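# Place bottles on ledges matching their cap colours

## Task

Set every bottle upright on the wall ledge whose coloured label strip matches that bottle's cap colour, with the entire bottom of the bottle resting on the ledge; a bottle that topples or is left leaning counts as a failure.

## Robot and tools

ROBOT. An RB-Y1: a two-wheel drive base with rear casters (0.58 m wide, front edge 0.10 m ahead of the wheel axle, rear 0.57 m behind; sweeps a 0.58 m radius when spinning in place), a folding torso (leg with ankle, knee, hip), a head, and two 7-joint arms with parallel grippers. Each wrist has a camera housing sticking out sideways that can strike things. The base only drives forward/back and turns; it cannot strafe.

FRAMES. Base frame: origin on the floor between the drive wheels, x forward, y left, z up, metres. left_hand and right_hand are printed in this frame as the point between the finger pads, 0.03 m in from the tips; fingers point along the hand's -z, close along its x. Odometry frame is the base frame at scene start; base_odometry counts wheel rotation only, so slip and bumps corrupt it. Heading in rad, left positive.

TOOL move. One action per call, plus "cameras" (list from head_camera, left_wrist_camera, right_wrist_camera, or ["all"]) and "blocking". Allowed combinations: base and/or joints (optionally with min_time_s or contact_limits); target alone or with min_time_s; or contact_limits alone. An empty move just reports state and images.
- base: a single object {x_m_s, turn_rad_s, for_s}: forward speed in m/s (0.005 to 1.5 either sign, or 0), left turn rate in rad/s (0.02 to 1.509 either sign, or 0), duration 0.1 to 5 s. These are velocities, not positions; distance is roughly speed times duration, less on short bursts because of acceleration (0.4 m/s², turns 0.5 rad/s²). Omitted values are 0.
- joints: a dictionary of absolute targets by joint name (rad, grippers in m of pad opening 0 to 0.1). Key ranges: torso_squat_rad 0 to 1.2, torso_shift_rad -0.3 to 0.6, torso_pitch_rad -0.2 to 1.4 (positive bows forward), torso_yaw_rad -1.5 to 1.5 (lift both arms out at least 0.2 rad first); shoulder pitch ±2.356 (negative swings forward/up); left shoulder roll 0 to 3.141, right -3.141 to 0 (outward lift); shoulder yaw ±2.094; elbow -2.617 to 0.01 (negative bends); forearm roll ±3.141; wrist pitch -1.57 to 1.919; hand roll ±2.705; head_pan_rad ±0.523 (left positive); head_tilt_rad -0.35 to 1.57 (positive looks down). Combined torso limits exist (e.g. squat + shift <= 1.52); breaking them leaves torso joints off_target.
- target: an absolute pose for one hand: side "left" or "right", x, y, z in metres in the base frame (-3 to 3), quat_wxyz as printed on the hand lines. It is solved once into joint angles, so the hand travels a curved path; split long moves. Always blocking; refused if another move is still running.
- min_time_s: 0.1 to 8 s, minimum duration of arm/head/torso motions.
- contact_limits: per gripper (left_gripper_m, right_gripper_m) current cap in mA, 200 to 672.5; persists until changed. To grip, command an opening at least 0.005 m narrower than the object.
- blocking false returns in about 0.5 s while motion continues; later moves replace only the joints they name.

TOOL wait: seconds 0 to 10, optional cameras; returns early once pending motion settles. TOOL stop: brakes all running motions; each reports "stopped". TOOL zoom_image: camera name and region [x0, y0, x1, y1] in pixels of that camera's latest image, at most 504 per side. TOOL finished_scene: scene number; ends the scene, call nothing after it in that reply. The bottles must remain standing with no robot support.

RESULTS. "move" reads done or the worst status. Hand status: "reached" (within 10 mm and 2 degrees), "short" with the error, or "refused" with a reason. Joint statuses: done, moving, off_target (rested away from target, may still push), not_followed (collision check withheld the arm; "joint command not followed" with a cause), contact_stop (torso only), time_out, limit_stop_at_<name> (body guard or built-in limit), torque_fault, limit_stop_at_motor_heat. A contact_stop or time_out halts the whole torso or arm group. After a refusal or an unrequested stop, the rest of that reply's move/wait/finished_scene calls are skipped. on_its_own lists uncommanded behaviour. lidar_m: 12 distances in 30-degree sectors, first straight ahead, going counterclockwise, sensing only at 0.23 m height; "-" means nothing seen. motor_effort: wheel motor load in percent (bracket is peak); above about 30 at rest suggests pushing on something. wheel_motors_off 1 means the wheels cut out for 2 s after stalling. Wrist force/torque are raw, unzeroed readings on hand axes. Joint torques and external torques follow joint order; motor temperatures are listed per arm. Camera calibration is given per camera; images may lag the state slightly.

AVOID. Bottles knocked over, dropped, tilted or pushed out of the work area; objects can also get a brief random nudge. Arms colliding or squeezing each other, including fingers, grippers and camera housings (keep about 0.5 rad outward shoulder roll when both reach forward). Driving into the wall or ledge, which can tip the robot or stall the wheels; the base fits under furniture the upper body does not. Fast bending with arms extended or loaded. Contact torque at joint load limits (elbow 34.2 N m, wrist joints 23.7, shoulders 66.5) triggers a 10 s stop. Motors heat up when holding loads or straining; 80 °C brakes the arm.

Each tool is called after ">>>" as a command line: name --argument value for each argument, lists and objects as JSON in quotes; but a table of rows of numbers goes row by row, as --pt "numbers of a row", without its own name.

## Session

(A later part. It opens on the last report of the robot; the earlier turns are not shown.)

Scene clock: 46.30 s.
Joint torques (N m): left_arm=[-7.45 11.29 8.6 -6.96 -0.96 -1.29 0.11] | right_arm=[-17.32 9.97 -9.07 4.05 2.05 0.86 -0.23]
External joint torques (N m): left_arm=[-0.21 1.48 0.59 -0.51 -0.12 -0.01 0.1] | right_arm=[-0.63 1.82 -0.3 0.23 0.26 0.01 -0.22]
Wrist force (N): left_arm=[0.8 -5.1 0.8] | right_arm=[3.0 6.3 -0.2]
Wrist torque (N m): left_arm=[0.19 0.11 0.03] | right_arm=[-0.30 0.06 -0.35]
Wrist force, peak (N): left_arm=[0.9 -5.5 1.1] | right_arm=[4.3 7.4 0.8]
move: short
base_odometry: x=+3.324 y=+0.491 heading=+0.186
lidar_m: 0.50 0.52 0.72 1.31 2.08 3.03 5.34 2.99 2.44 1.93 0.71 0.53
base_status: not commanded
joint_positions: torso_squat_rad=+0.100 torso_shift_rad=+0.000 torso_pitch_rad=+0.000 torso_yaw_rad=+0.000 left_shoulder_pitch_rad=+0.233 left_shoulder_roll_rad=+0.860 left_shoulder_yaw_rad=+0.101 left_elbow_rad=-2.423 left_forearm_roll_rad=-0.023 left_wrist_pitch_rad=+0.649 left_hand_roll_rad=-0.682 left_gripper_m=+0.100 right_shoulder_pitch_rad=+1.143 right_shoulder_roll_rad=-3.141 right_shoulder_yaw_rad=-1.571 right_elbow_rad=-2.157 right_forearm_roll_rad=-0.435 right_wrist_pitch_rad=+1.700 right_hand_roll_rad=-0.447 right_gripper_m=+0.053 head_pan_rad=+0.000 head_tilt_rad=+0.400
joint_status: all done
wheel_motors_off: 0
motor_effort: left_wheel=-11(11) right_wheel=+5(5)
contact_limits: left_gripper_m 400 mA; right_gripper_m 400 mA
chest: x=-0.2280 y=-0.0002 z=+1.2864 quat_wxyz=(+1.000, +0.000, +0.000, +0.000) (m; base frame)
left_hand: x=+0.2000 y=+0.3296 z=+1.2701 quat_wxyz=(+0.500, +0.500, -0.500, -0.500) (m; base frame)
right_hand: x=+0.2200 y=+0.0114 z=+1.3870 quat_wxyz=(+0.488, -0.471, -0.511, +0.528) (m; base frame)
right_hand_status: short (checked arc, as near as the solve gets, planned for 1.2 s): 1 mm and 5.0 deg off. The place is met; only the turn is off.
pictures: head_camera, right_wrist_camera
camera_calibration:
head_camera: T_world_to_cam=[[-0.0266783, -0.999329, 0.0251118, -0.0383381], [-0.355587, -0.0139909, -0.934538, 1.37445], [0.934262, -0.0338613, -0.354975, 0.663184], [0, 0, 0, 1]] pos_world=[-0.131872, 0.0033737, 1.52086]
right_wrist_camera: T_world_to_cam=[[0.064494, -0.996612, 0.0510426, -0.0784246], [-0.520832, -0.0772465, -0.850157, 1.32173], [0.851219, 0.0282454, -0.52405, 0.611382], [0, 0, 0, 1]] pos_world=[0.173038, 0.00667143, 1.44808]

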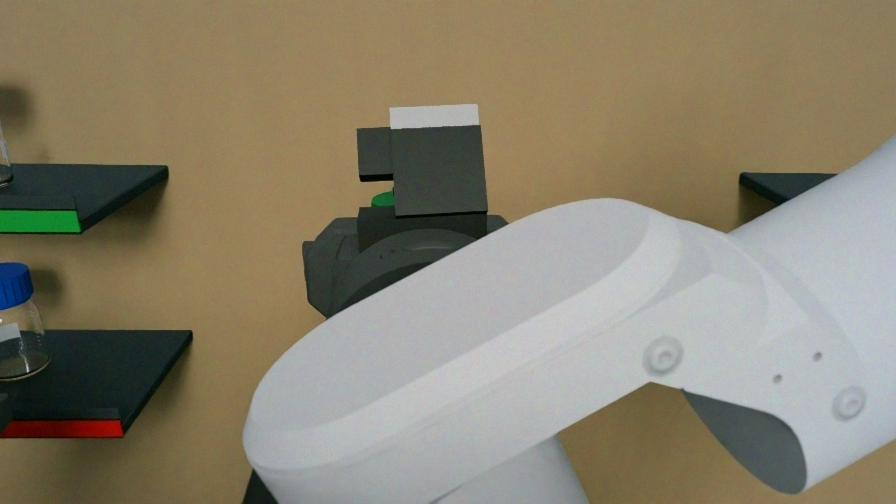

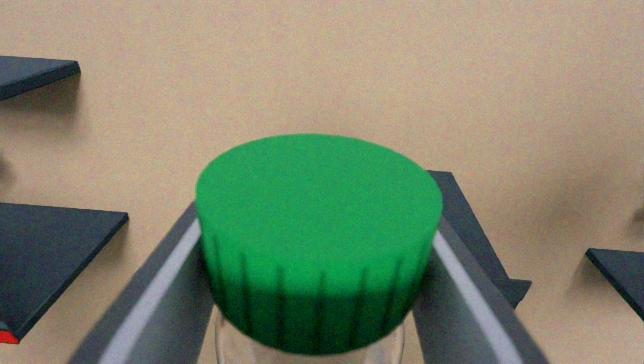

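>>> move --joints '{"right_shoulder_pitch_rad": 0.38, "right_shoulder_roll_rad": -2.593, "right_shoulder_yaw_rad": -0.538, "right_elbow_rad": -2.551, "right_forearm_roll_rad": -0.242, "right_wrist_pitch_rad": 1.228, "right_hand_roll_rad": -0.847}' --min_time_s 1.0 --cameras '[]'

>>> move --joints '{"right_shoulder_pitch_rad": 0.272, "right_shoulder_roll_rad": -1.531, "right_shoulder_yaw_rad": -0.623, "right_elbow_rad": -1.979, "right_forearm_roll_rad": -0.908, "right_wrist_pitch_rad": 0.47, "right_hand_roll_rad": 0.84}' --min_time_s 1.0 --cameras '[]'

>>> move --joints '{"right_shoulder_pitch_rad": -0.563, "right_shoulder_roll_rad": -0.616, "right_shoulder_yaw_rad": -0.73, "right_elbow_rad": -2.241, "right_forearm_roll_rad": -0.736, "right_wrist_pitch_rad": 1.47, "right_hand_roll_rad": 1.57}' --min_time_s 1.2 --cameras '["head_camera"]'

>>> move --target '{"side": "right", "x": 0.22, "y": -0.12, "z": 1.40, "quat_wxyz": [0.5, -0.5, -0.5, 0.5]}' --min_time_s 1.0 --cameras '["head_camera"]'

Scene clock: 49.80 s.
Joint torques (N m): left_arm=[-7.27 10.68 8.32 -6.67 -0.89 -1.33 0.22] | right_arm=[-12.7 -3.52 -4.43 6.21 1.39 2.02 0.1]
External joint torques (N m): left_arm=[-0.03 0.86 0.3 -0.22 -0.05 -0.06 0.21] | right_arm=[-1.6 -1.38 1.05 0.29 0.22 0.54 0.1]
Wrist force (N): left_arm=[0.9 -5.2 1.0] | right_arm=[3.2 6.6 1.2]
Wrist torque (N m): left_arm=[0.20 0.13 0.03] | right_arm=[-0.30 0.04 -0.10]
Wrist force, peak (N): left_arm=[0.8 -5.6 1.0] | right_arm=[3.9 7.8 0.7]
move: done
base_odometry: x=+3.324 y=+0.491 heading=+0.186
lidar_m: 0.50 0.52 0.73 1.30 2.09 3.03 5.34 2.99 2.44 1.94 0.71 0.53
base_status: not commanded
joint_positions: torso_squat_rad=+0.100 torso_shift_rad=+0.000 torso_pitch_rad=+0.000 torso_yaw_rad=+0.000 left_shoulder_pitch_rad=+0.233 left_shoulder_roll_rad=+0.860 left_shoulder_yaw_rad=+0.101 left_elbow_rad=-2.423 left_forearm_roll_rad=-0.023 left_wrist_pitch_rad=+0.649 left_hand_roll_rad=-0.682 left_gripper_m=+0.100 right_shoulder_pitch_rad=+0.380 right_shoulder_roll_rad=-2.593 right_shoulder_yaw_rad=-0.538 right_elbow_rad=-2.551 right_forearm_roll_rad=-0.242 right_wrist_pitch_rad=+1.228 right_hand_roll_rad=-0.847 right_gripper_m=+0.053 head_pan_rad=+0.000 head_tilt_rad=+0.400
joint_status: all done
wheel_motors_off: 0
motor_effort: left_wheel=-11(12) right_wheel=+3(6)
contact_limits: left_gripper_m 400 mA; right_gripper_m 400 mA
chest: x=-0.2280 y=-0.0003 z=+1.2864 quat_wxyz=(+1.000, +0.000, +0.000, +0.000) (m; base frame)
left_hand: x=+0.2000 y=+0.3296 z=+1.2701 quat_wxyz=(+0.500, +0.500, -0.500, -0.500) (m; base frame)
right_hand: x=+0.2098 y=-0.1998 z=+1.4197 quat_wxyz=(+0.500, -0.500, -0.500, +0.501) (m; base frame)
pictures: none
No camera images: "cameras" was empty.

Scene clock: 51.30 s.
Joint torques (N m): left_arm=[-7.6 10.8 8.22 -6.76 -0.86 -1.35 0.13] | right_arm=[-10.1 -18.88 -11.91 0.39 0.84 -1.42 -0.28]
External joint torques (N m): left_arm=[-0.37 0.99 0.21 -0.31 -0.01 -0.07 0.11] | right_arm=[-1.28 -2.75 -0.68 -0.13 0.14 0.05 -0.27]
Wrist force (N): left_arm=[0.8 -5.3 0.9] | right_arm=[3.2 6.0 0.3]
Wrist torque (N m): left_arm=[0.21 0.09 0.04] | right_arm=[-0.19 0.10 -0.26]
Wrist force, peak (N): left_arm=[0.9 -5.4 0.9] | right_arm=[3.3 7.9 1.5]
move: done
base_odometry: x=+3.324 y=+0.491 heading=+0.186
lidar_m: 0.50 0.52 0.72 1.31 2.08 3.02 5.34 2.99 2.44 1.93 0.71 0.52
base_status: not commanded
joint_positions: torso_squat_rad=+0.100 torso_shift_rad=+0.000 torso_pitch_rad=+0.000 torso_yaw_rad=+0.000 left_shoulder_pitch_rad=+0.233 left_shoulder_roll_rad=+0.860 left_shoulder_yaw_rad=+0.101 left_elbow_rad=-2.423 left_forearm_roll_rad=-0.023 left_wrist_pitch_rad=+0.649 left_hand_roll_rad=-0.682 left_gripper_m=+0.100 right_shoulder_pitch_rad=+0.272 right_shoulder_roll_rad=-1.531 right_shoulder_yaw_rad=-0.623 right_elbow_rad=-1.979 right_forearm_roll_rad=-0.908 right_wrist_pitch_rad=+0.470 right_hand_roll_rad=+0.840 right_gripper_m=+0.053 head_pan_rad=+0.000 head_tilt_rad=+0.400
joint_status: all done
wheel_motors_off: 0
motor_effort: left_wheel=-11(11) right_wheel=+5(6)
contact_limits: left_gripper_m 400 mA; right_gripper_m 400 mA
chest: x=-0.2280 y=-0.0003 z=+1.2864 quat_wxyz=(+1.000, +0.000, +0.000, +0.000) (m; base frame)
left_hand: x=+0.2000 y=+0.3295 z=+1.2701 quat_wxyz=(+0.500, +0.500, -0.500, -0.500) (m; base frame)
right_hand: x=+0.2400 y=-0.4523 z=+1.4610 quat_wxyz=(+0.501, -0.501, -0.500, +0.498) (m; base frame)
pictures: none
No camera images: "cameras" was empty.

Scene clock: 52.80 s.
Joint torques (N m): left_arm=[-7.95 11.03 8.42 -6.81 -0.89 -1.32 0.07] | right_arm=[-13.99 -15.21 -2.41 -3.82 0.08 -2.44 -0.04]
External joint torques (N m): left_arm=[-0.71 1.21 0.41 -0.36 -0.05 -0.04 0.06] | right_arm=[-0.73 -2.62 -1 -0.29 0.06 -0.46 -0.03]
Wrist force (N): left_arm=[0.8 -5.1 0.8] | right_arm=[2.8 6.0 0.5]
Wrist torque (N m): left_arm=[0.19 0.10 0.04] | right_arm=[-0.19 -0.04 -0.30]
Wrist force, peak (N): left_arm=[0.8 -5.4 1.3] | right_arm=[4.6 7.5 0.6]
move: done
base_odometry: x=+3.324 y=+0.491 heading=+0.186
lidar_m: 0.50 0.52 0.72 1.31 2.09 3.02 5.35 2.98 2.44 1.94 0.71 0.52
base_status: not commanded
joint_positions: torso_squat_rad=+0.100 torso_shift_rad=+0.000 torso_pitch_rad=+0.000 torso_yaw_rad=+0.000 left_shoulder_pitch_rad=+0.233 left_shoulder_roll_rad=+0.860 left_shoulder_yaw_rad=+0.101 left_elbow_rad=-2.423 left_forearm_roll_rad=-0.023 left_wrist_pitch_rad=+0.649 left_hand_roll_rad=-0.682 left_gripper_m=+0.100 right_shoulder_pitch_rad=-0.563 right_shoulder_roll_rad=-0.616 right_shoulder_yaw_rad=-0.730 right_elbow_rad=-2.241 right_forearm_roll_rad=-0.736 right_wrist_pitch_rad=+1.470 right_hand_roll_rad=+1.570 right_gripper_m=+0.053 head_pan_rad=+0.000 head_tilt_rad=+0.400
joint_status: all done
wheel_motors_off: 0
motor_effort: left_wheel=-11(12) right_wheel=+4(5)
contact_limits: left_gripper_m 400 mA; right_gripper_m 400 mA
chest: x=-0.2280 y=-0.0003 z=+1.2864 quat_wxyz=(+1.000, +0.000, +0.000, +0.000) (m; base frame)
left_hand: x=+0.2000 y=+0.3296 z=+1.2701 quat_wxyz=(+0.500, +0.500, -0.500, -0.500) (m; base frame)
right_hand: x=+0.2100 y=-0.3997 z=+1.4545 quat_wxyz=(+0.501, -0.500, -0.500, +0.500) (m; base frame)
pictures: head_camera
camera_calibration:
head_camera: T_world_to_cam=[[-0.0266783, -0.999329, 0.0251118, -0.038438], [-0.355587, -0.0139909, -0.934538, 1.37445], [0.934262, -0.0338613, -0.354975, 0.663181], [0, 0, 0, 1]] pos_world=[-0.131872, 0.0032737, 1.52086]

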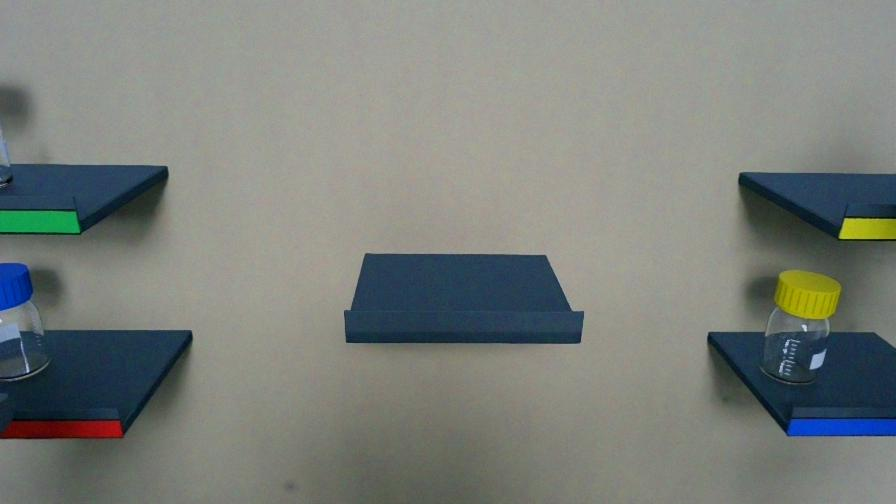

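Scene clock: 54.73 s.
Joint torques (N m): left_arm=[-7.42 10.97 8.05 -6.8 -0.96 -1.43 0.17] | right_arm=[-15.75 -2.4 -3.52 -3.58 0.68 -1.9 0.19]
External joint torques (N m): left_arm=[-0.19 1.16 0.04 -0.35 -0.11 -0.15 0.15] | right_arm=[-0.78 -0.67 -0.25 0.17 -0.13 -0.1 0.2]
Wrist force (N): left_arm=[0.6 -5.0 1.0] | right_arm=[3.4 6.1 1.2]
Wrist torque (N m): left_arm=[0.19 0.08 0.04] | right_arm=[-0.23 0.09 -0.13]
Wrist force, peak (N): left_arm=[1.0 -5.4 1.0] | right_arm=[5.2 6.7 0.0]
move: done
base_odometry: x=+3.324 y=+0.491 heading=+0.186
lidar_m: 0.49 0.52 0.73 1.31 2.09 3.03 5.34 2.99 2.44 1.92 0.71 0.52
base_status: not commanded
joint_positions: torso_squat_rad=+0.100 torso_shift_rad=+0.000 torso_pitch_rad=+0.000 torso_yaw_rad=+0.000 left_shoulder_pitch_rad=+0.233 left_shoulder_roll_rad=+0.860 left_shoulder_yaw_rad=+0.101 left_elbow_rad=-2.423 left_forearm_roll_rad=-0.023 left_wrist_pitch_rad=+0.649 left_hand_roll_rad=-0.682 left_gripper_m=+0.100 right_shoulder_pitch_rad=-0.694 right_shoulder_roll_rad=-0.194 right_shoulder_yaw_rad=+0.313 right_elbow_rad=-2.443 right_forearm_roll_rad=+0.335 right_wrist_pitch_rad=+1.603 right_hand_roll_rad=+1.147 right_gripper_m=+0.053 head_pan_rad=+0.000 head_tilt_rad=+0.400
joint_status: all done
wheel_motors_off: 0
motor_effort: left_wheel=-11(11) right_wheel=+5(6)
contact_limits: left_gripper_m 400 mA; right_gripper_m 400 mA
chest: x=-0.2280 y=-0.0002 z=+1.2864 quat_wxyz=(+1.000, +0.000, +0.000, +0.000) (m; base frame)
left_hand: x=+0.2000 y=+0.3296 z=+1.2701 quat_wxyz=(+0.500, +0.500, -0.500, -0.500) (m; base frame)
right_hand: x=+0.2195 y=-0.1198 z=+1.4000 quat_wxyz=(+0.499, -0.500, -0.500, +0.501) (m; base frame)
right_hand_status: reached (checked arc, planned for 1.2 s): 1 mm and 0.2 deg off.
pictures: head_camera
camera_calibration:
head_camera: T_world_to_cam=[[-0.0266783, -0.999329, 0.0251118, -0.038438], [-0.355587, -0.0139909, -0.934538, 1.37445], [0.934262, -0.0338613, -0.354975, 0.663181], [0, 0, 0, 1]] pos_world=[-0.131872, 0.0032737, 1.52086]

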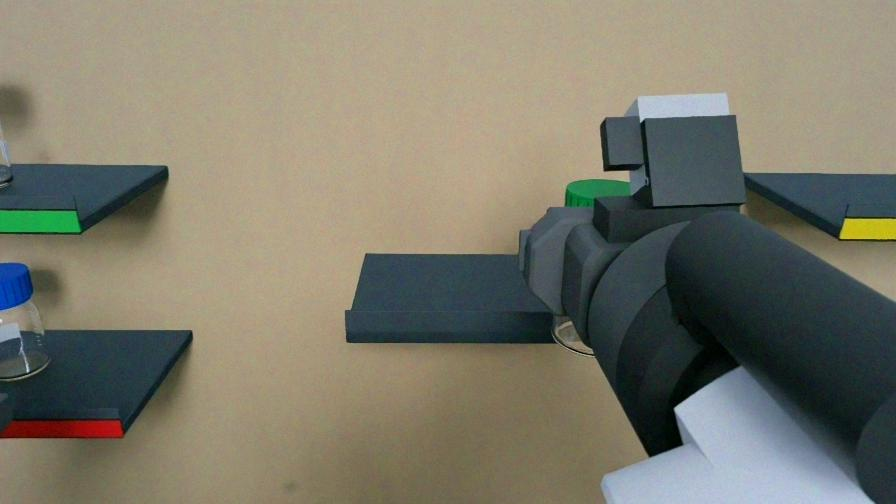

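>>> move --target '{"side": "right", "x": 0.30, "y": -0.05, "z": 1.395, "quat_wxyz": [0.5, -0.5, -0.5, 0.5]}' --min_time_s 0.9 --cameras '[]'

>>> move --target '{"side": "right", "x": 0.375, "y": 0.012, "z": 1.39, "quat_wxyz": [0.5, -0.5, -0.5, 0.5]}' --min_time_s 0.9 --cameras '["head_camera", "right_wrist_camera"]'

>>> move --target '{"side": "right", "x": 0.375, "y": 0.012, "z": 1.357, "quat_wxyz": [0.5, -0.5, -0.5, 0.5]}' --min_time_s 0.8 --cameras '["head_camera"]'

Scene clock: 57.30 s.
Joint torques (N m): left_arm=[-7.54 10.83 8.12 -6.66 -0.91 -1.27 0.16] | right_arm=[-18.79 -1.15 -2.64 -5.47 1.22 -1.6 0.1]
External joint torques (N m): left_arm=[-0.31 1.02 0.11 -0.21 -0.07 0.01 0.15] | right_arm=[-0.4 0.15 1.59 0.35 0.1 0.03 0.11]
Wrist force (N): left_arm=[1.0 -5.2 1.0] | right_arm=[3.0 6.5 0.2]
Wrist torque (N m): left_arm=[0.21 0.14 0.03] | right_arm=[-0.30 0.07 -0.10]
Wrist force, peak (N): left_arm=[1.0 -5.6 0.8] | right_arm=[3.1 7.5 0.5]
move: done
base_odometry: x=+3.324 y=+0.491 heading=+0.186
lidar_m: 0.49 0.52 0.72 1.31 2.08 3.03 5.34 2.99 2.44 1.94 0.71 0.52
base_status: not commanded
joint_positions: torso_squat_rad=+0.100 torso_shift_rad=+0.000 torso_pitch_rad=+0.000 torso_yaw_rad=+0.000 left_shoulder_pitch_rad=+0.233 left_shoulder_roll_rad=+0.860 left_shoulder_yaw_rad=+0.101 left_elbow_rad=-2.423 left_forearm_roll_rad=-0.023 left_wrist_pitch_rad=+0.649 left_hand_roll_rad=-0.682 left_gripper_m=+0.100 right_shoulder_pitch_rad=-0.867 right_shoulder_roll_rad=-0.111 right_shoulder_yaw_rad=+0.389 right_elbow_rad=-1.981 right_forearm_roll_rad=+0.433 right_wrist_pitch_rad=+1.379 right_hand_roll_rad=+0.971 right_gripper_m=+0.053 head_pan_rad=+0.000 head_tilt_rad=+0.400
joint_status: all done
wheel_motors_off: 0
motor_effort: left_wheel=-11(11) right_wheel=+5(6)
contact_limits: left_gripper_m 400 mA; right_gripper_m 400 mA
chest: x=-0.2280 y=-0.0002 z=+1.2864 quat_wxyz=(+1.000, +0.000, +0.000, +0.000) (m; base frame)
left_hand: x=+0.2000 y=+0.3296 z=+1.2701 quat_wxyz=(+0.500, +0.500, -0.500, -0.500) (m; base frame)
right_hand: x=+0.3001 y=-0.0501 z=+1.3949 quat_wxyz=(+0.500, -0.500, -0.500, +0.500) (m; base frame)
right_hand_status: reached (checked arc, planned for 0.9 s): 0 mm and 0.0 deg off.
pictures: none
No camera images: "cameras" was empty.

Scene clock: 58.87 s.
Joint torques (N m): left_arm=[-7.25 10.94 8.78 -6.71 -0.79 -1.35 0.31] | right_arm=[-21.05 -3.2 -2.79 -7.31 1.46 -1.24 0.19]
External joint torques (N m): left_arm=[-0.01 1.13 0.77 -0.25 0.05 -0.07 0.3] | right_arm=[0.52 -0.42 1.73 -0.02 0.12 0.12 0.2]
Wrist force (N): left_arm=[0.8 -5.1 0.9] | right_arm=[3.2 6.0 1.0]
Wrist torque (N m): left_arm=[0.19 0.10 0.04] | right_arm=[-0.26 0.10 -0.13]
Wrist force, peak (N): left_arm=[0.9 -5.4 0.7] | right_arm=[3.1 7.8 -0.5]
move: done
base_odometry: x=+3.324 y=+0.491 heading=+0.186
lidar_m: 0.49 0.51 0.72 1.31 2.08 3.03 5.34 3.00 2.44 1.93 0.71 0.52
base_status: not commanded
joint_positions: torso_squat_rad=+0.100 torso_shift_rad=+0.000 torso_pitch_rad=+0.000 torso_yaw_rad=+0.000 left_shoulder_pitch_rad=+0.233 left_shoulder_roll_rad=+0.860 left_shoulder_yaw_rad=+0.101 left_elbow_rad=-2.423 left_forearm_roll_rad=-0.023 left_wrist_pitch_rad=+0.649 left_hand_roll_rad=-0.682 left_gripper_m=+0.100 right_shoulder_pitch_rad=-1.102 right_shoulder_roll_rad=-0.032 right_shoulder_yaw_rad=+0.403 right_elbow_rad=-1.450 right_forearm_roll_rad=+0.494 right_wrist_pitch_rad=+1.153 right_hand_roll_rad=+0.760 right_gripper_m=+0.053 head_pan_rad=+0.000 head_tilt_rad=+0.400
joint_status: all done
wheel_motors_off: 0
motor_effort: left_wheel=-11(11) right_wheel=+5(6)
contact_limits: left_gripper_m 400 mA; right_gripper_m 400 mA
chest: x=-0.2280 y=-0.0002 z=+1.2864 quat_wxyz=(+1.000, +0.000, +0.000, +0.000) (m; base frame)
left_hand: x=+0.2000 y=+0.3296 z=+1.2701 quat_wxyz=(+0.500, +0.500, -0.500, -0.500) (m; base frame)
right_hand: x=+0.3750 y=+0.0119 z=+1.3899 quat_wxyz=(+0.500, -0.500, -0.500, +0.500) (m; base frame)
right_hand_status: reached (checked arc, planned for 0.9 s): 0 mm and 0.0 deg off.
pictures: head_camera, right_wrist_camera
camera_calibration:
head_camera: T_world_to_cam=[[-0.0266783, -0.999329, 0.0251118, -0.038438], [-0.355587, -0.0139909, -0.934538, 1.37445], [0.934262, -0.0338613, -0.354975, 0.663181], [0, 0, 0, 1]] pos_world=[-0.131872, 0.0032737, 1.52086]
right_wrist_camera: T_world_to_cam=[[-0.0167626, -0.998538, 0.0513928, -0.0580547], [-0.496667, -0.0362946, -0.867182, 1.41893], [0.867779, -0.0400614, -0.495332, 0.435659], [0, 0, 0, 1]] pos_world=[0.325709, 0.0109829, 1.44925]

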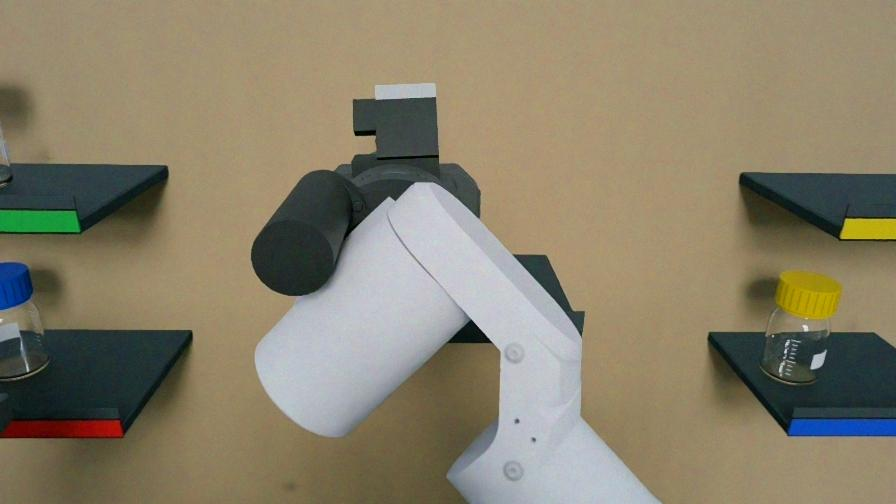

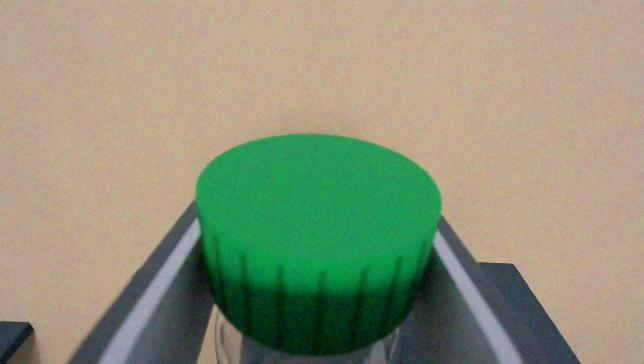

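Scene clock: 60.00 s.
Joint torques (N m): left_arm=[-7.16 10.86 8.56 -6.54 -0.84 -1.32 0.12] | right_arm=[-18.29 -0.4 -1.6 -6.7 0.79 -1.46 -0.13]
External joint torques (N m): left_arm=[0.08 1.05 0.55 -0.08 0 -0.05 0.11] | right_arm=[2.96 1.44 2.92 0.96 -0.59 -0.18 -0.12]
Wrist force (N): left_arm=[0.7 -5.0 0.9] | right_arm=[2.1 2.1 1.3]
Wrist torque (N m): left_arm=[0.18 0.10 0.01] | right_arm=[-0.28 0.14 0.01]
Wrist force, peak (N): left_arm=[0.8 -5.5 0.9] | right_arm=[3.8 6.8 1.1]
move: done
base_odometry: x=+3.324 y=+0.491 heading=+0.186
lidar_m: 0.50 0.52 0.71 1.31 2.09 3.03 5.34 2.99 2.45 1.93 0.71 0.52
base_status: not commanded
joint_positions: torso_squat_rad=+0.100 torso_shift_rad=+0.000 torso_pitch_rad=+0.000 torso_yaw_rad=+0.000 left_shoulder_pitch_rad=+0.233 left_shoulder_roll_rad=+0.860 left_shoulder_yaw_rad=+0.101 left_elbow_rad=-2.423 left_forearm_roll_rad=-0.023 left_wrist_pitch_rad=+0.649 left_hand_roll_rad=-0.682 left_gripper_m=+0.100 right_shoulder_pitch_rad=-1.024 right_shoulder_roll_rad=-0.029 right_shoulder_yaw_rad=+0.446 right_elbow_rad=-1.454 right_forearm_roll_rad=+0.550 right_wrist_pitch_rad=+1.109 right_hand_roll_rad=+0.704 right_gripper_m=+0.053 head_pan_rad=+0.000 head_tilt_rad=+0.400
joint_status: all done
wheel_motors_off: 0
motor_effort: left_wheel=-11(12) right_wheel=+5(6)
contact_limits: left_gripper_m 400 mA; right_gripper_m 400 mA
chest: x=-0.2280 y=-0.0002 z=+1.2864 quat_wxyz=(+1.000, +0.000, +0.000, +0.000) (m; base frame)
left_hand: x=+0.2000 y=+0.3296 z=+1.2701 quat_wxyz=(+0.500, +0.500, -0.500, -0.500) (m; base frame)
right_hand: x=+0.3751 y=+0.0117 z=+1.3574 quat_wxyz=(+0.500, -0.500, -0.500, +0.500) (m; base frame)
right_hand_status: reached (checked arc, planned for 0.8 s): 1 mm and 0.0 deg off.
pictures: head_camera
camera_calibration:
head_camera: T_world_to_cam=[[-0.0266783, -0.999329, 0.0251118, -0.038438], [-0.355587, -0.0139909, -0.934538, 1.37445], [0.934262, -0.0338613, -0.354975, 0.663181], [0, 0, 0, 1]] pos_world=[-0.131872, 0.0032737, 1.52086]

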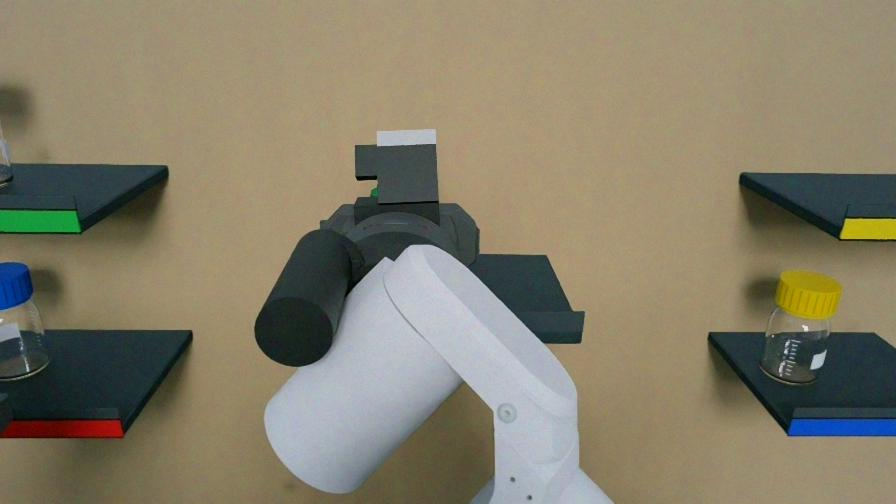

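>>> move --target '{"side": "right", "x": 0.375, "y": 0.012, "z": 1.3555, "quat_wxyz": [0.5, -0.5, -0.5, 0.5]}' --min_time_s 0.4 --cameras '["right_wrist_camera"]'

>>> move --joints '{"right_gripper_m": 0.075}' --cameras '["right_wrist_camera"]'

>>> move --target '{"side": "right", "x": 0.30, "y": 0.0, "z": 1.358, "quat_wxyz": [0.5, -0.5, -0.5, 0.5]}' --min_time_s 0.7 --cameras '["right_wrist_camera"]'

>>> move --target '{"side": "right", "x": 0.22, "y": -0.12, "z": 1.36, "quat_wxyz": [0.5, -0.5, -0.5, 0.5]}' --min_time_s 0.9 --cameras '["head_camera"]'

Scene clock: 61.27 s.
Joint torques (N m): left_arm=[-7.55 10.98 8.2 -6.7 -0.88 -1.4 0.12] | right_arm=[-15.71 0.07 -0.94 -5.03 -0.05 -0.92 -0.29]
External joint torques (N m): left_arm=[-0.31 1.17 0.19 -0.25 -0.03 -0.12 0.1] | right_arm=[5.54 1.88 3.59 2.63 -1.44 0.36 -0.28]
Wrist force (N): left_arm=[0.7 -4.9 0.5] | right_arm=[1.3 -2.6 2.9]
Wrist torque (N m): left_arm=[0.17 0.08 0.03] | right_arm=[-0.34 0.19 0.09]
Wrist force, peak (N): left_arm=[1.0 -5.5 1.1] | right_arm=[0.4 -2.9 3.0]
move: done
base_odometry: x=+3.324 y=+0.491 heading=+0.186
lidar_m: 0.50 0.52 0.71 1.31 2.08 3.02 5.34 2.99 2.45 1.94 0.71 0.51
base_status: not commanded
joint_positions: torso_squat_rad=+0.100 torso_shift_rad=+0.000 torso_pitch_rad=+0.000 torso_yaw_rad=+0.000 left_shoulder_pitch_rad=+0.233 left_shoulder_roll_rad=+0.860 left_shoulder_yaw_rad=+0.101 left_elbow_rad=-2.423 left_forearm_roll_rad=-0.023 left_wrist_pitch_rad=+0.649 left_hand_roll_rad=-0.682 left_gripper_m=+0.100 right_shoulder_pitch_rad=-1.021 right_shoulder_roll_rad=-0.028 right_shoulder_yaw_rad=+0.447 right_elbow_rad=-1.454 right_forearm_roll_rad=+0.553 right_wrist_pitch_rad=+1.106 right_hand_roll_rad=+0.702 right_gripper_m=+0.053 head_pan_rad=+0.000 head_tilt_rad=+0.400
joint_status: all done
wheel_motors_off: 0
motor_effort: left_wheel=-11(11) right_wheel=+4(6)
contact_limits: left_gripper_m 400 mA; right_gripper_m 400 mA
chest: x=-0.2280 y=-0.0002 z=+1.2864 quat_wxyz=(+1.000, +0.000, +0.000, +0.000) (m; base frame)
left_hand: x=+0.1999 y=+0.3296 z=+1.2701 quat_wxyz=(+0.500, +0.500, -0.500, -0.500) (m; base frame)
right_hand: x=+0.3749 y=+0.0118 z=+1.3566 quat_wxyz=(+0.500, -0.501, -0.501, +0.499) (m; base frame)
right_hand_status: reached (checked arc, planned for 0.4 s): 1 mm and 0.1 deg off.
pictures: right_wrist_camera
camera_calibration:
right_wrist_camera: T_world_to_cam=[[-0.0171593, -0.998537, 0.051276, -0.0561527], [-0.494614, -0.0360918, -0.868363, 1.39096], [0.868943, -0.0402623, -0.493271, 0.416039], [0, 0, 0, 1]] pos_world=[0.325512, 0.0108824, 1.41596]

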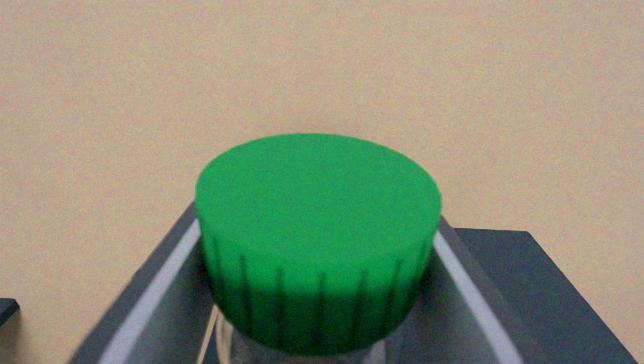

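Scene clock: 62.00 s.
Joint torques (N m): left_arm=[-7.6 10.88 8.46 -6.72 -0.93 -1.38 0.19] | right_arm=[-18.96 -0.97 -1.76 -6.75 1.16 -1.13 -0.47]
External joint torques (N m): left_arm=[-0.36 1.07 0.45 -0.27 -0.08 -0.1 0.17] | right_arm=[2.28 0.83 2.75 0.91 -0.22 0.15 -0.46]
Wrist force (N): left_arm=[0.8 -4.9 0.9] | right_arm=[2.3 4.4 1.0]
Wrist torque (N m): left_arm=[0.16 0.10 0.03] | right_arm=[-0.27 -0.03 -0.13]
Wrist force, peak (N): left_arm=[0.9 -5.3 1.0] | right_arm=[2.8 5.3 0.6]
move: done
base_odometry: x=+3.324 y=+0.491 heading=+0.186
lidar_m: 0.50 0.51 0.72 1.31 2.08 3.02 5.34 2.98 2.44 1.93 0.72 0.52
base_status: not commanded
joint_positions: torso_squat_rad=+0.100 torso_shift_rad=+0.000 torso_pitch_rad=+0.000 torso_yaw_rad=+0.000 left_shoulder_pitch_rad=+0.233 left_shoulder_roll_rad=+0.860 left_shoulder_yaw_rad=+0.101 left_elbow_rad=-2.423 left_forearm_roll_rad=-0.023 left_wrist_pitch_rad=+0.649 left_hand_roll_rad=-0.682 left_gripper_m=+0.100 right_shoulder_pitch_rad=-1.020 right_shoulder_roll_rad=-0.028 right_shoulder_yaw_rad=+0.447 right_elbow_rad=-1.453 right_forearm_roll_rad=+0.552 right_wrist_pitch_rad=+1.106 right_hand_roll_rad=+0.702 right_gripper_m=+0.075 head_pan_rad=+0.000 head_tilt_rad=+0.400
joint_status: all done
wheel_motors_off: 0
motor_effort: left_wheel=-11(11) right_wheel=+5(5)
contact_limits: left_gripper_m 400 mA; right_gripper_m 400 mA
chest: x=-0.2280 y=-0.0002 z=+1.2864 quat_wxyz=(+1.000, +0.000, +0.000, +0.000) (m; base frame)
left_hand: x=+0.2000 y=+0.3296 z=+1.2701 quat_wxyz=(+0.500, +0.500, -0.500, -0.500) (m; base frame)
right_hand: x=+0.3750 y=+0.0118 z=+1.3559 quat_wxyz=(+0.500, -0.500, -0.500, +0.500) (m; base frame)
pictures: right_wrist_camera
camera_calibration:
right_wrist_camera: T_world_to_cam=[[-0.0170877, -0.998537, 0.0513017, -0.0561729], [-0.495821, -0.0360935, -0.867675, 1.38987], [0.868257, -0.040263, -0.494479, 0.417452], [0, 0, 0, 1]] pos_world=[0.32571, 0.0108824, 1.41526]

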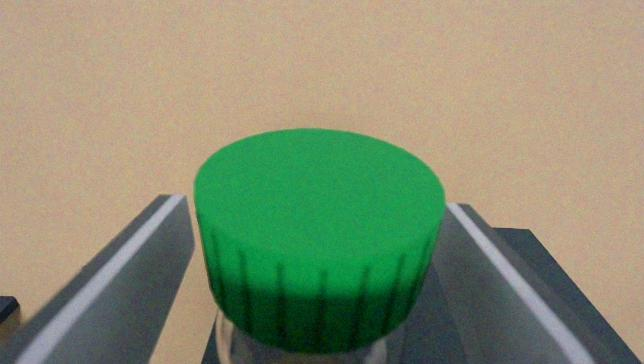

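Scene clock: 63.33 s.
Joint torques (N m): left_arm=[-7.27 11.02 8.18 -6.61 -0.85 -1.43 0.19] | right_arm=[-17.3 1.05 -2.58 -6.23 1.35 -1.64 -0.14]
External joint torques (N m): left_arm=[-0.03 1.21 0.17 -0.15 -0.01 -0.15 0.17] | right_arm=[0.75 0.34 1.67 0.53 0.05 -0.16 -0.14]
Wrist force (N): left_arm=[0.9 -5.2 0.9] | right_arm=[3.2 4.3 1.1]
Wrist torque (N m): left_arm=[0.21 0.14 0.04] | right_arm=[-0.13 0.09 -0.32]
Wrist force, peak (N): left_arm=[0.5 -5.6 0.9] | right_arm=[3.8 6.6 0.1]
move: done
base_odometry: x=+3.324 y=+0.491 heading=+0.186
lidar_m: 0.50 0.52 0.72 1.31 2.08 3.03 5.34 2.99 2.45 1.93 0.71 0.52
base_status: not commanded
joint_positions: torso_squat_rad=+0.100 torso_shift_rad=+0.000 torso_pitch_rad=+0.000 torso_yaw_rad=+0.000 left_shoulder_pitch_rad=+0.233 left_shoulder_roll_rad=+0.860 left_shoulder_yaw_rad=+0.101 left_elbow_rad=-2.423 left_forearm_roll_rad=-0.023 left_wrist_pitch_rad=+0.649 left_hand_roll_rad=-0.682 left_gripper_m=+0.100 right_shoulder_pitch_rad=-0.843 right_shoulder_roll_rad=-0.020 right_shoulder_yaw_rad=+0.517 right_elbow_rad=-1.848 right_forearm_roll_rad=+0.590 right_wrist_pitch_rad=+1.321 right_hand_roll_rad=+0.839 right_gripper_m=+0.075 head_pan_rad=+0.000 head_tilt_rad=+0.400
joint_status: all done
wheel_motors_off: 0
motor_effort: left_wheel=-11(11) right_wheel=+4(6)
contact_limits: left_gripper_m 400 mA; right_gripper_m 400 mA
chest: x=-0.2280 y=-0.0002 z=+1.2864 quat_wxyz=(+1.000, +0.000, +0.000, +0.000) (m; base frame)
left_hand: x=+0.2000 y=+0.3296 z=+1.2701 quat_wxyz=(+0.500, +0.500, -0.500, -0.500) (m; base frame)
right_hand: x=+0.3002 y=+0.0000 z=+1.3581 quat_wxyz=(+0.500, -0.500, -0.500, +0.500) (m; base frame)
right_hand_status: reached (checked arc, planned for 0.7 s): 0 mm and 0.0 deg off.
pictures: right_wrist_camera
camera_calibration:
right_wrist_camera: T_world_to_cam=[[-0.0171557, -0.998544, 0.0511377, -0.069097], [-0.496282, -0.035896, -0.867419, 1.35402], [0.867992, -0.0402599, -0.494944, 0.483737], [0, 0, 0, 1]] pos_world=[0.250909, -0.00091752, 1.41745]

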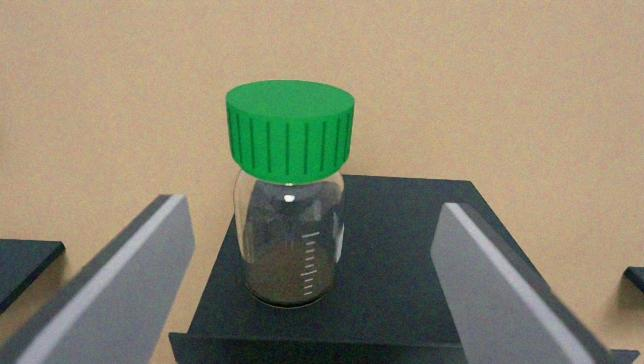

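Scene clock: 65.00 s.
Joint torques (N m): left_arm=[-7.57 11.02 8.51 -6.88 -0.84 -1.45 0.19] | right_arm=[-13.39 -1.04 -3.34 -4.78 1.04 -1.74 -0.13]
External joint torques (N m): left_arm=[-0.33 1.21 0.49 -0.42 0 -0.17 0.18] | right_arm=[0.53 0.08 0.19 0.21 0.08 -0.01 -0.12]
Wrist force (N): left_arm=[0.8 -5.1 0.8] | right_arm=[3.3 4.6 0.6]
Wrist torque (N m): left_arm=[0.22 0.11 0.04] | right_arm=[-0.25 0.15 -0.34]
Wrist force, peak (N): left_arm=[0.9 -5.5 0.8] | right_arm=[3.5 6.8 0.1]
move: done
base_odometry: x=+3.324 y=+0.491 heading=+0.186
lidar_m: 0.50 0.52 0.71 1.31 2.08 3.03 5.34 2.99 2.44 1.94 0.72 0.52
base_status: not commanded
joint_positions: torso_squat_rad=+0.100 torso_shift_rad=+0.000 torso_pitch_rad=+0.000 torso_yaw_rad=+0.000 left_shoulder_pitch_rad=+0.233 left_shoulder_roll_rad=+0.860 left_shoulder_yaw_rad=+0.101 left_elbow_rad=-2.423 left_forearm_roll_rad=-0.023 left_wrist_pitch_rad=+0.649 left_hand_roll_rad=-0.682 left_gripper_m=+0.100 right_shoulder_pitch_rad=-0.541 right_shoulder_roll_rad=-0.227 right_shoulder_yaw_rad=+0.401 right_elbow_rad=-2.449 right_forearm_roll_rad=+0.406 right_wrist_pitch_rad=+1.475 right_hand_roll_rad=+1.067 right_gripper_m=+0.075 head_pan_rad=+0.000 head_tilt_rad=+0.400
joint_status: all done
wheel_motors_off: 0
motor_effort: left_wheel=-11(11) right_wheel=+5(6)
contact_limits: left_gripper_m 400 mA; right_gripper_m 400 mA
chest: x=-0.2281 y=-0.0002 z=+1.2864 quat_wxyz=(+1.000, +0.000, +0.000, +0.000) (m; base frame)
left_hand: x=+0.1999 y=+0.3296 z=+1.2701 quat_wxyz=(+0.500, +0.500, -0.500, -0.500) (m; base frame)
right_hand: x=+0.2199 y=-0.1199 z=+1.3600 quat_wxyz=(+0.500, -0.500, -0.500, +0.500) (m; base frame)
right_hand_status: reached (checked arc, planned for 0.9 s): 0 mm and 0.0 deg off.
pictures: head_camera
camera_calibration:
head_camera: T_world_to_cam=[[-0.0266794, -0.999329, 0.0251073, -0.038434], [-0.355466, -0.0139906, -0.934584, 1.3745], [0.934308, -0.033859, -0.354854, 0.663096], [0, 0, 0, 1]] pos_world=[-0.131972, 0.00327369, 1.52086]

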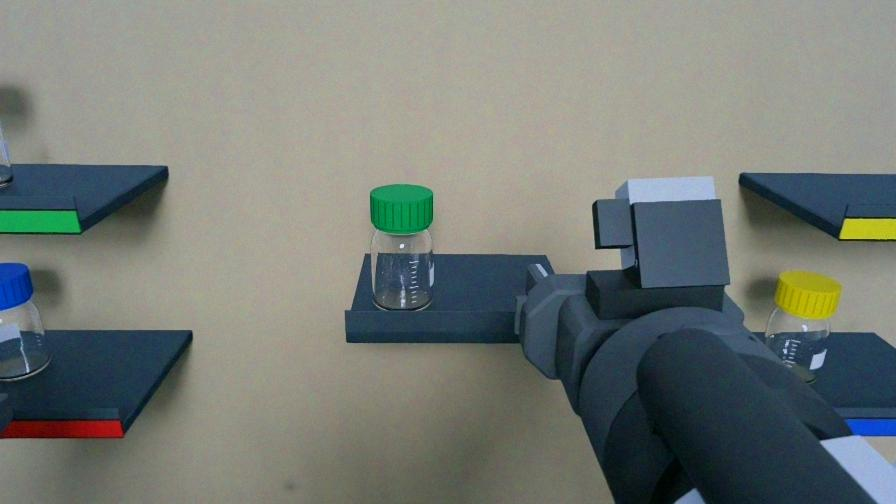

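>>> move --joints '{"right_shoulder_pitch_rad": 0.23, "right_shoulder_roll_rad": -0.848, "right_shoulder_yaw_rad": -0.106, "right_elbow_rad": -2.424, "right_forearm_roll_rad": 0.009, "right_wrist_pitch_rad": 0.653, "right_hand_roll_rad": 0.706, "right_gripper_m": 0.1, "left_shoulder_pitch_rad": 0.045, "left_shoulder_roll_rad": 0.75, "left_shoulder_yaw_rad": -0.02, "left_elbow_rad": -2.208, "left_forearm_roll_rad": -0.1, "left_wrist_pitch_rad": 0.601, "left_hand_roll_rad": -0.72, "head_pan_rad": 0.45, "head_tilt_rad": 0.45}' --min_time_s 1.0 --cameras '[]'

>>> move --target '{"side": "left", "x": 0.33, "y": 0.404, "z": 1.251, "quat_wxyz": [0.5, 0.5, -0.5, -0.5]}' --min_time_s 1.0 --cameras '["left_wrist_camera", "head_camera"]'

Scene clock: 67.37 s.
Joint torques (N m): left_arm=[-10.83 9.95 6.73 -6.8 -1 -1.58 0.02] | right_arm=[-6.54 -10.62 -6.82 -5.93 0.98 -0.98 0.19]
External joint torques (N m): left_arm=[-0.58 0.36 -1.19 0.73 -0.27 -0.22 0.01] | right_arm=[0.31 -0.24 0.92 0.34 0 0.3 0.2]
Wrist force (N): left_arm=[0.8 -5.4 0.9] | right_arm=[3.4 4.6 0.9]
Wrist torque (N m): left_arm=[0.24 0.10 0.02] | right_arm=[-0.23 0.12 -0.11]
Wrist force, peak (N): left_arm=[0.3 -5.8 0.6] | right_arm=[3.5 5.5 1.5]
move: done
base_odometry: x=+3.324 y=+0.491 heading=+0.186
lidar_m: 0.50 0.52 0.73 1.31 2.08 3.02 5.34 2.99 2.45 1.93 0.71 0.52
base_status: not commanded
joint_positions: torso_squat_rad=+0.100 torso_shift_rad=+0.000 torso_pitch_rad=+0.000 torso_yaw_rad=+0.000 left_shoulder_pitch_rad=+0.045 left_shoulder_roll_rad=+0.750 left_shoulder_yaw_rad=-0.020 left_elbow_rad=-2.208 left_forearm_roll_rad=-0.100 left_wrist_pitch_rad=+0.601 left_hand_roll_rad=-0.720 left_gripper_m=+0.100 right_shoulder_pitch_rad=+0.230 right_shoulder_roll_rad=-0.848 right_shoulder_yaw_rad=-0.106 right_elbow_rad=-2.424 right_forearm_roll_rad=+0.009 right_wrist_pitch_rad=+0.653 right_hand_roll_rad=+0.706 right_gripper_m=+0.100 head_pan_rad=+0.450 head_tilt_rad=+0.450
joint_status: all done
wheel_motors_off: 0
motor_effort: left_wheel=-11(11) right_wheel=+5(6)
contact_limits: left_gripper_m 400 mA; right_gripper_m 400 mA
chest: x=-0.2280 y=-0.0002 z=+1.2864 quat_wxyz=(+1.000, +0.000, +0.000, +0.000) (m; base frame)
left_hand: x=+0.2512 y=+0.3250 z=+1.2467 quat_wxyz=(+0.506, +0.502, -0.503, -0.489) (m; base frame)
right_hand: x=+0.2000 y=-0.3302 z=+1.2698 quat_wxyz=(+0.500, -0.500, -0.500, +0.500) (m; base frame)
pictures: none
No camera images: "cameras" was empty.

Scene clock: 68.70 s.
Joint torques (N m): left_arm=[-14.45 15.59 8.14 -5.65 -0.43 -1.28 0.26] | right_arm=[-6.2 -11.05 -6.25 -6.04 1 -0.96 0.32]
External joint torques (N m): left_arm=[0 1.09 -2.24 0.57 -0.08 0.05 0.24] | right_arm=[0.64 -0.67 1.49 0.22 0.02 0.32 0.33]
Wrist force (N): left_arm=[1.0 -5.1 1.0] | right_arm=[2.7 4.7 0.9]
Wrist torque (N m): left_arm=[0.20 0.14 -0.10] | right_arm=[-0.27 0.05 -0.15]
Wrist force, peak (N): left_arm=[0.7 -5.8 1.4] | right_arm=[3.4 4.8 2.2]
move: done
base_odometry: x=+3.324 y=+0.491 heading=+0.186
lidar_m: 0.50 0.52 0.72 1.32 2.09 3.02 5.34 2.99 2.45 1.93 0.71 0.52
base_status: not commanded
joint_positions: torso_squat_rad=+0.100 torso_shift_rad=+0.000 torso_pitch_rad=+0.000 torso_yaw_rad=+0.000 left_shoulder_pitch_rad=-0.195 left_shoulder_roll_rad=+0.954 left_shoulder_yaw_rad=-0.076 left_elbow_rad=-1.728 left_forearm_roll_rad=+0.111 left_wrist_pitch_rad=+0.319 left_hand_roll_rad=-0.718 left_gripper_m=+0.100 right_shoulder_pitch_rad=+0.230 right_shoulder_roll_rad=-0.848 right_shoulder_yaw_rad=-0.106 right_elbow_rad=-2.424 right_forearm_roll_rad=+0.009 right_wrist_pitch_rad=+0.653 right_hand_roll_rad=+0.706 right_gripper_m=+0.100 head_pan_rad=+0.450 head_tilt_rad=+0.450
joint_status: all done
wheel_motors_off: 0
motor_effort: left_wheel=-11(11) right_wheel=+5(6)
contact_limits: left_gripper_m 400 mA; right_gripper_m 400 mA
chest: x=-0.2280 y=-0.0002 z=+1.2864 quat_wxyz=(+1.000, +0.000, +0.000, +0.000) (m; base frame)
left_hand: x=+0.3300 y=+0.4041 z=+1.2516 quat_wxyz=(+0.500, +0.500, -0.500, -0.500) (m; base frame)
left_hand_status: reached (checked arc, planned for 1.0 s): 1 mm and 0.1 deg off.
right_hand: x=+0.2000 y=-0.3302 z=+1.2698 quat_wxyz=(+0.500, -0.500, -0.500, +0.500) (m; base frame)
pictures: head_camera, left_wrist_camera
camera_calibration:
head_camera: T_world_to_cam=[[0.41181, -0.910884, 0.0265325, 0.0499141], [-0.355317, -0.187314, -0.915786, 1.34651], [0.839144, 0.367702, -0.40079, 0.711889], [0, 0, 0, 1]] pos_world=[-0.139494, 0.035923, 1.51711]
left_wrist_camera: T_world_to_cam=[[-0.0356188, -0.999352, -0.0052081, 0.421028], [-0.465908, 0.0212158, -0.884579, 1.27959], [0.884116, -0.0290812, -0.466361, 0.377923], [0, 0, 0, 1]] pos_world=[0.27704, 0.404598, 1.31034]

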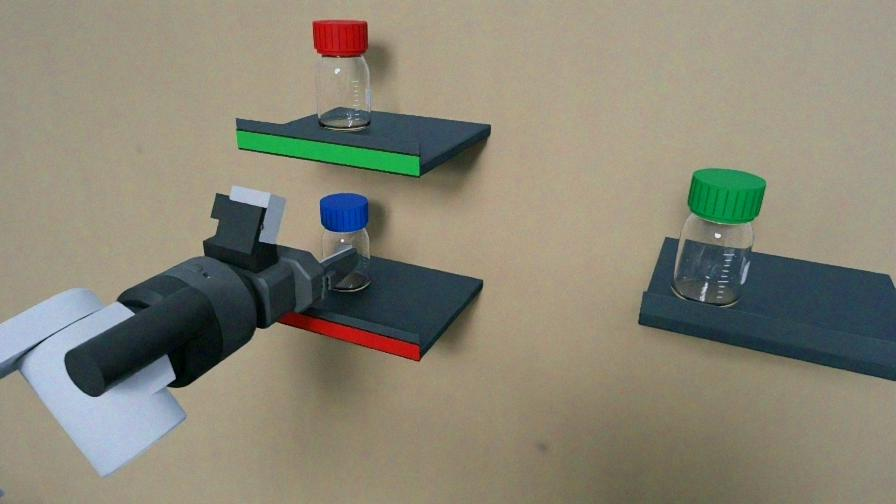

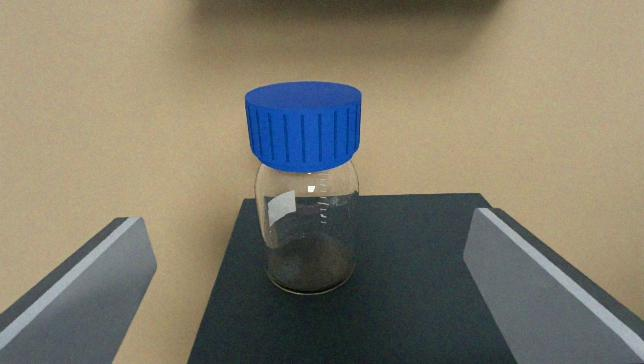

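>>> move --target '{"side": "left", "x": 0.416, "y": 0.406, "z": 1.2505, "quat_wxyz": [0.5, 0.5, -0.5, -0.5]}' --min_time_s 0.9 --cameras '["left_wrist_camera", "head_camera"]'

>>> move --joints '{"left_gripper_m": 0.035}' --cameras '["left_wrist_camera"]'

Scene clock: 70.67 s.
Joint torques (N m): left_arm=[-19.64 15.75 8.26 -5.78 -0.12 -1.48 0.25] | right_arm=[-6.19 -10.49 -6.38 -6.05 0.96 -0.99 0.34]
External joint torques (N m): left_arm=[0.1 0.94 -1.14 0.6 -0.03 -0.02 0.23] | right_arm=[0.66 -0.11 1.37 0.22 -0.02 0.29 0.35]
Wrist force (N): left_arm=[0.8 -5.0 0.8] | right_arm=[3.7 5.1 0.6]
Wrist torque (N m): left_arm=[0.17 0.11 0.04] | right_arm=[-0.30 0.16 -0.11]
Wrist force, peak (N): left_arm=[2.3 -5.5 0.5] | right_arm=[3.6 5.3 0.6]
move: done
base_odometry: x=+3.324 y=+0.491 heading=+0.186
lidar_m: 0.50 0.51 0.72 1.31 2.08 3.02 5.33 3.00 2.45 1.92 0.71 0.52
base_status: not commanded
joint_positions: torso_squat_rad=+0.100 torso_shift_rad=+0.000 torso_pitch_rad=+0.000 torso_yaw_rad=+0.000 left_shoulder_pitch_rad=-0.574 left_shoulder_roll_rad=+0.889 left_shoulder_yaw_rad=-0.285 left_elbow_rad=-1.249 left_forearm_roll_rad=+0.188 left_wrist_pitch_rad=+0.166 left_hand_roll_rad=-0.803 left_gripper_m=+0.100 right_shoulder_pitch_rad=+0.230 right_shoulder_roll_rad=-0.848 right_shoulder_yaw_rad=-0.106 right_elbow_rad=-2.424 right_forearm_roll_rad=+0.009 right_wrist_pitch_rad=+0.653 right_hand_roll_rad=+0.706 right_gripper_m=+0.100 head_pan_rad=+0.450 head_tilt_rad=+0.450
joint_status: all done
wheel_motors_off: 0
motor_effort: left_wheel=-11(11) right_wheel=+5(6)
contact_limits: left_gripper_m 400 mA; right_gripper_m 400 mA
chest: x=-0.2280 y=-0.0002 z=+1.2864 quat_wxyz=(+1.000, +0.000, +0.000, +0.000) (m; base frame)
left_hand: x=+0.4159 y=+0.4061 z=+1.2511 quat_wxyz=(+0.500, +0.501, -0.500, -0.500) (m; base frame)
left_hand_status: reached (checked arc, planned for 0.9 s): 1 mm and 0.1 deg off.
right_hand: x=+0.2000 y=-0.3302 z=+1.2698 quat_wxyz=(+0.500, -0.500, -0.500, +0.500) (m; base frame)
pictures: head_camera, left_wrist_camera
camera_calibration:
head_camera: T_world_to_cam=[[0.41181, -0.910884, 0.0265325, 0.0499141], [-0.355317, -0.187314, -0.915786, 1.34651], [0.839144, 0.367702, -0.40079, 0.711889], [0, 0, 0, 1]] pos_world=[-0.139494, 0.035923, 1.51711]
left_wrist_camera: T_world_to_cam=[[-0.0351238, -0.99937, -0.00513154, 0.425812], [-0.465807, 0.0209137, -0.884639, 1.31929], [0.884189, -0.0286816, -0.466248, 0.301466], [0, 0, 0, 1]] pos_world=[0.36294, 0.406598, 1.30984]

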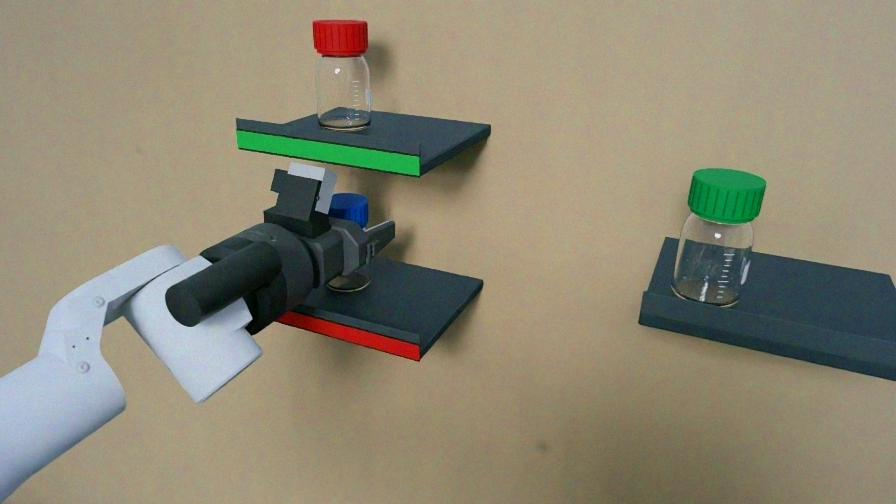

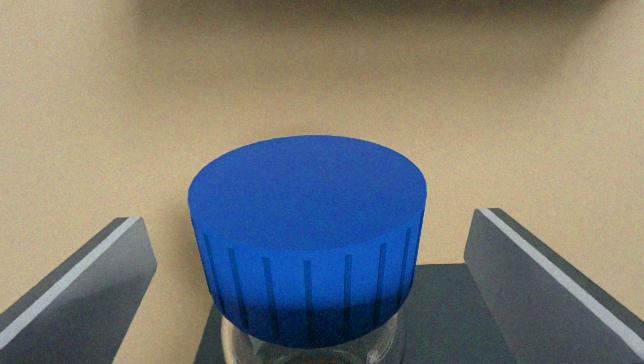

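Scene clock: 71.93 s.
Joint torques (N m): left_arm=[-19.91 15.53 8.54 -5.79 -0.22 -1.43 0.05] | right_arm=[-6.11 -10.07 -6.56 -5.61 0.84 -0.95 0.23]
External joint torques (N m): left_arm=[-0.17 0.72 -0.85 0.59 -0.12 0.02 0.03] | right_arm=[0.74 0.31 1.18 0.65 -0.13 0.33 0.23]
Wrist force (N): left_arm=[0.8 -4.7 0.9] | right_arm=[3.2 4.7 0.8]
Wrist torque (N m): left_arm=[0.15 0.12 0.06] | right_arm=[-0.22 0.04 -0.16]
Wrist force, peak (N): left_arm=[0.8 -5.6 0.7] | right_arm=[3.0 5.0 1.2]
move: off_target
base_odometry: x=+3.324 y=+0.491 heading=+0.186
lidar_m: 0.49 0.52 0.72 1.31 2.08 3.03 5.34 2.99 2.45 1.93 0.71 0.52
base_status: not commanded
joint_positions: torso_squat_rad=+0.100 torso_shift_rad=+0.000 torso_pitch_rad=+0.000 torso_yaw_rad=+0.000 left_shoulder_pitch_rad=-0.574 left_shoulder_roll_rad=+0.889 left_shoulder_yaw_rad=-0.285 left_elbow_rad=-1.249 left_forearm_roll_rad=+0.188 left_wrist_pitch_rad=+0.166 left_hand_roll_rad=-0.803 left_gripper_m=+0.053 right_shoulder_pitch_rad=+0.230 right_shoulder_roll_rad=-0.848 right_shoulder_yaw_rad=-0.106 right_elbow_rad=-2.424 right_forearm_roll_rad=+0.009 right_wrist_pitch_rad=+0.653 right_hand_roll_rad=+0.706 right_gripper_m=+0.100 head_pan_rad=+0.450 head_tilt_rad=+0.450
joint_status: left_gripper_m off_target (ended at +0.053, target +0.035)
wheel_motors_off: 0
motor_effort: left_wheel=-11(11) right_wheel=+5(6)
contact_limits: left_gripper_m 400 mA; right_gripper_m 400 mA
chest: x=-0.2280 y=-0.0002 z=+1.2864 quat_wxyz=(+1.000, +0.000, +0.000, +0.000) (m; base frame)
left_hand: x=+0.4159 y=+0.4061 z=+1.2511 quat_wxyz=(+0.500, +0.501, -0.500, -0.500) (m; base frame)
right_hand: x=+0.2000 y=-0.3302 z=+1.2698 quat_wxyz=(+0.500, -0.500, -0.500, +0.500) (m; base frame)
pictures: left_wrist_camera
camera_calibration:
left_wrist_camera: T_world_to_cam=[[-0.0351238, -0.99937, -0.00513154, 0.425812], [-0.465807, 0.0209137, -0.884639, 1.31929], [0.884189, -0.0286816, -0.466248, 0.301466], [0, 0, 0, 1]] pos_world=[0.36294, 0.406598, 1.30984]

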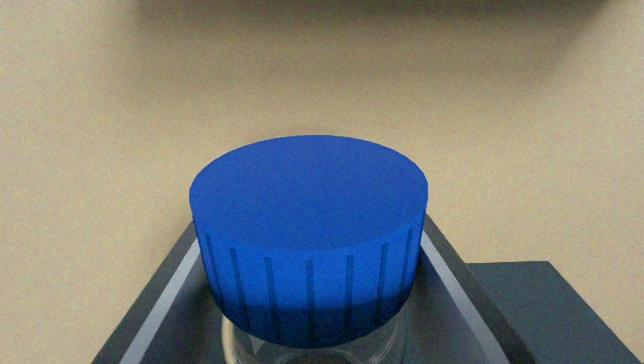

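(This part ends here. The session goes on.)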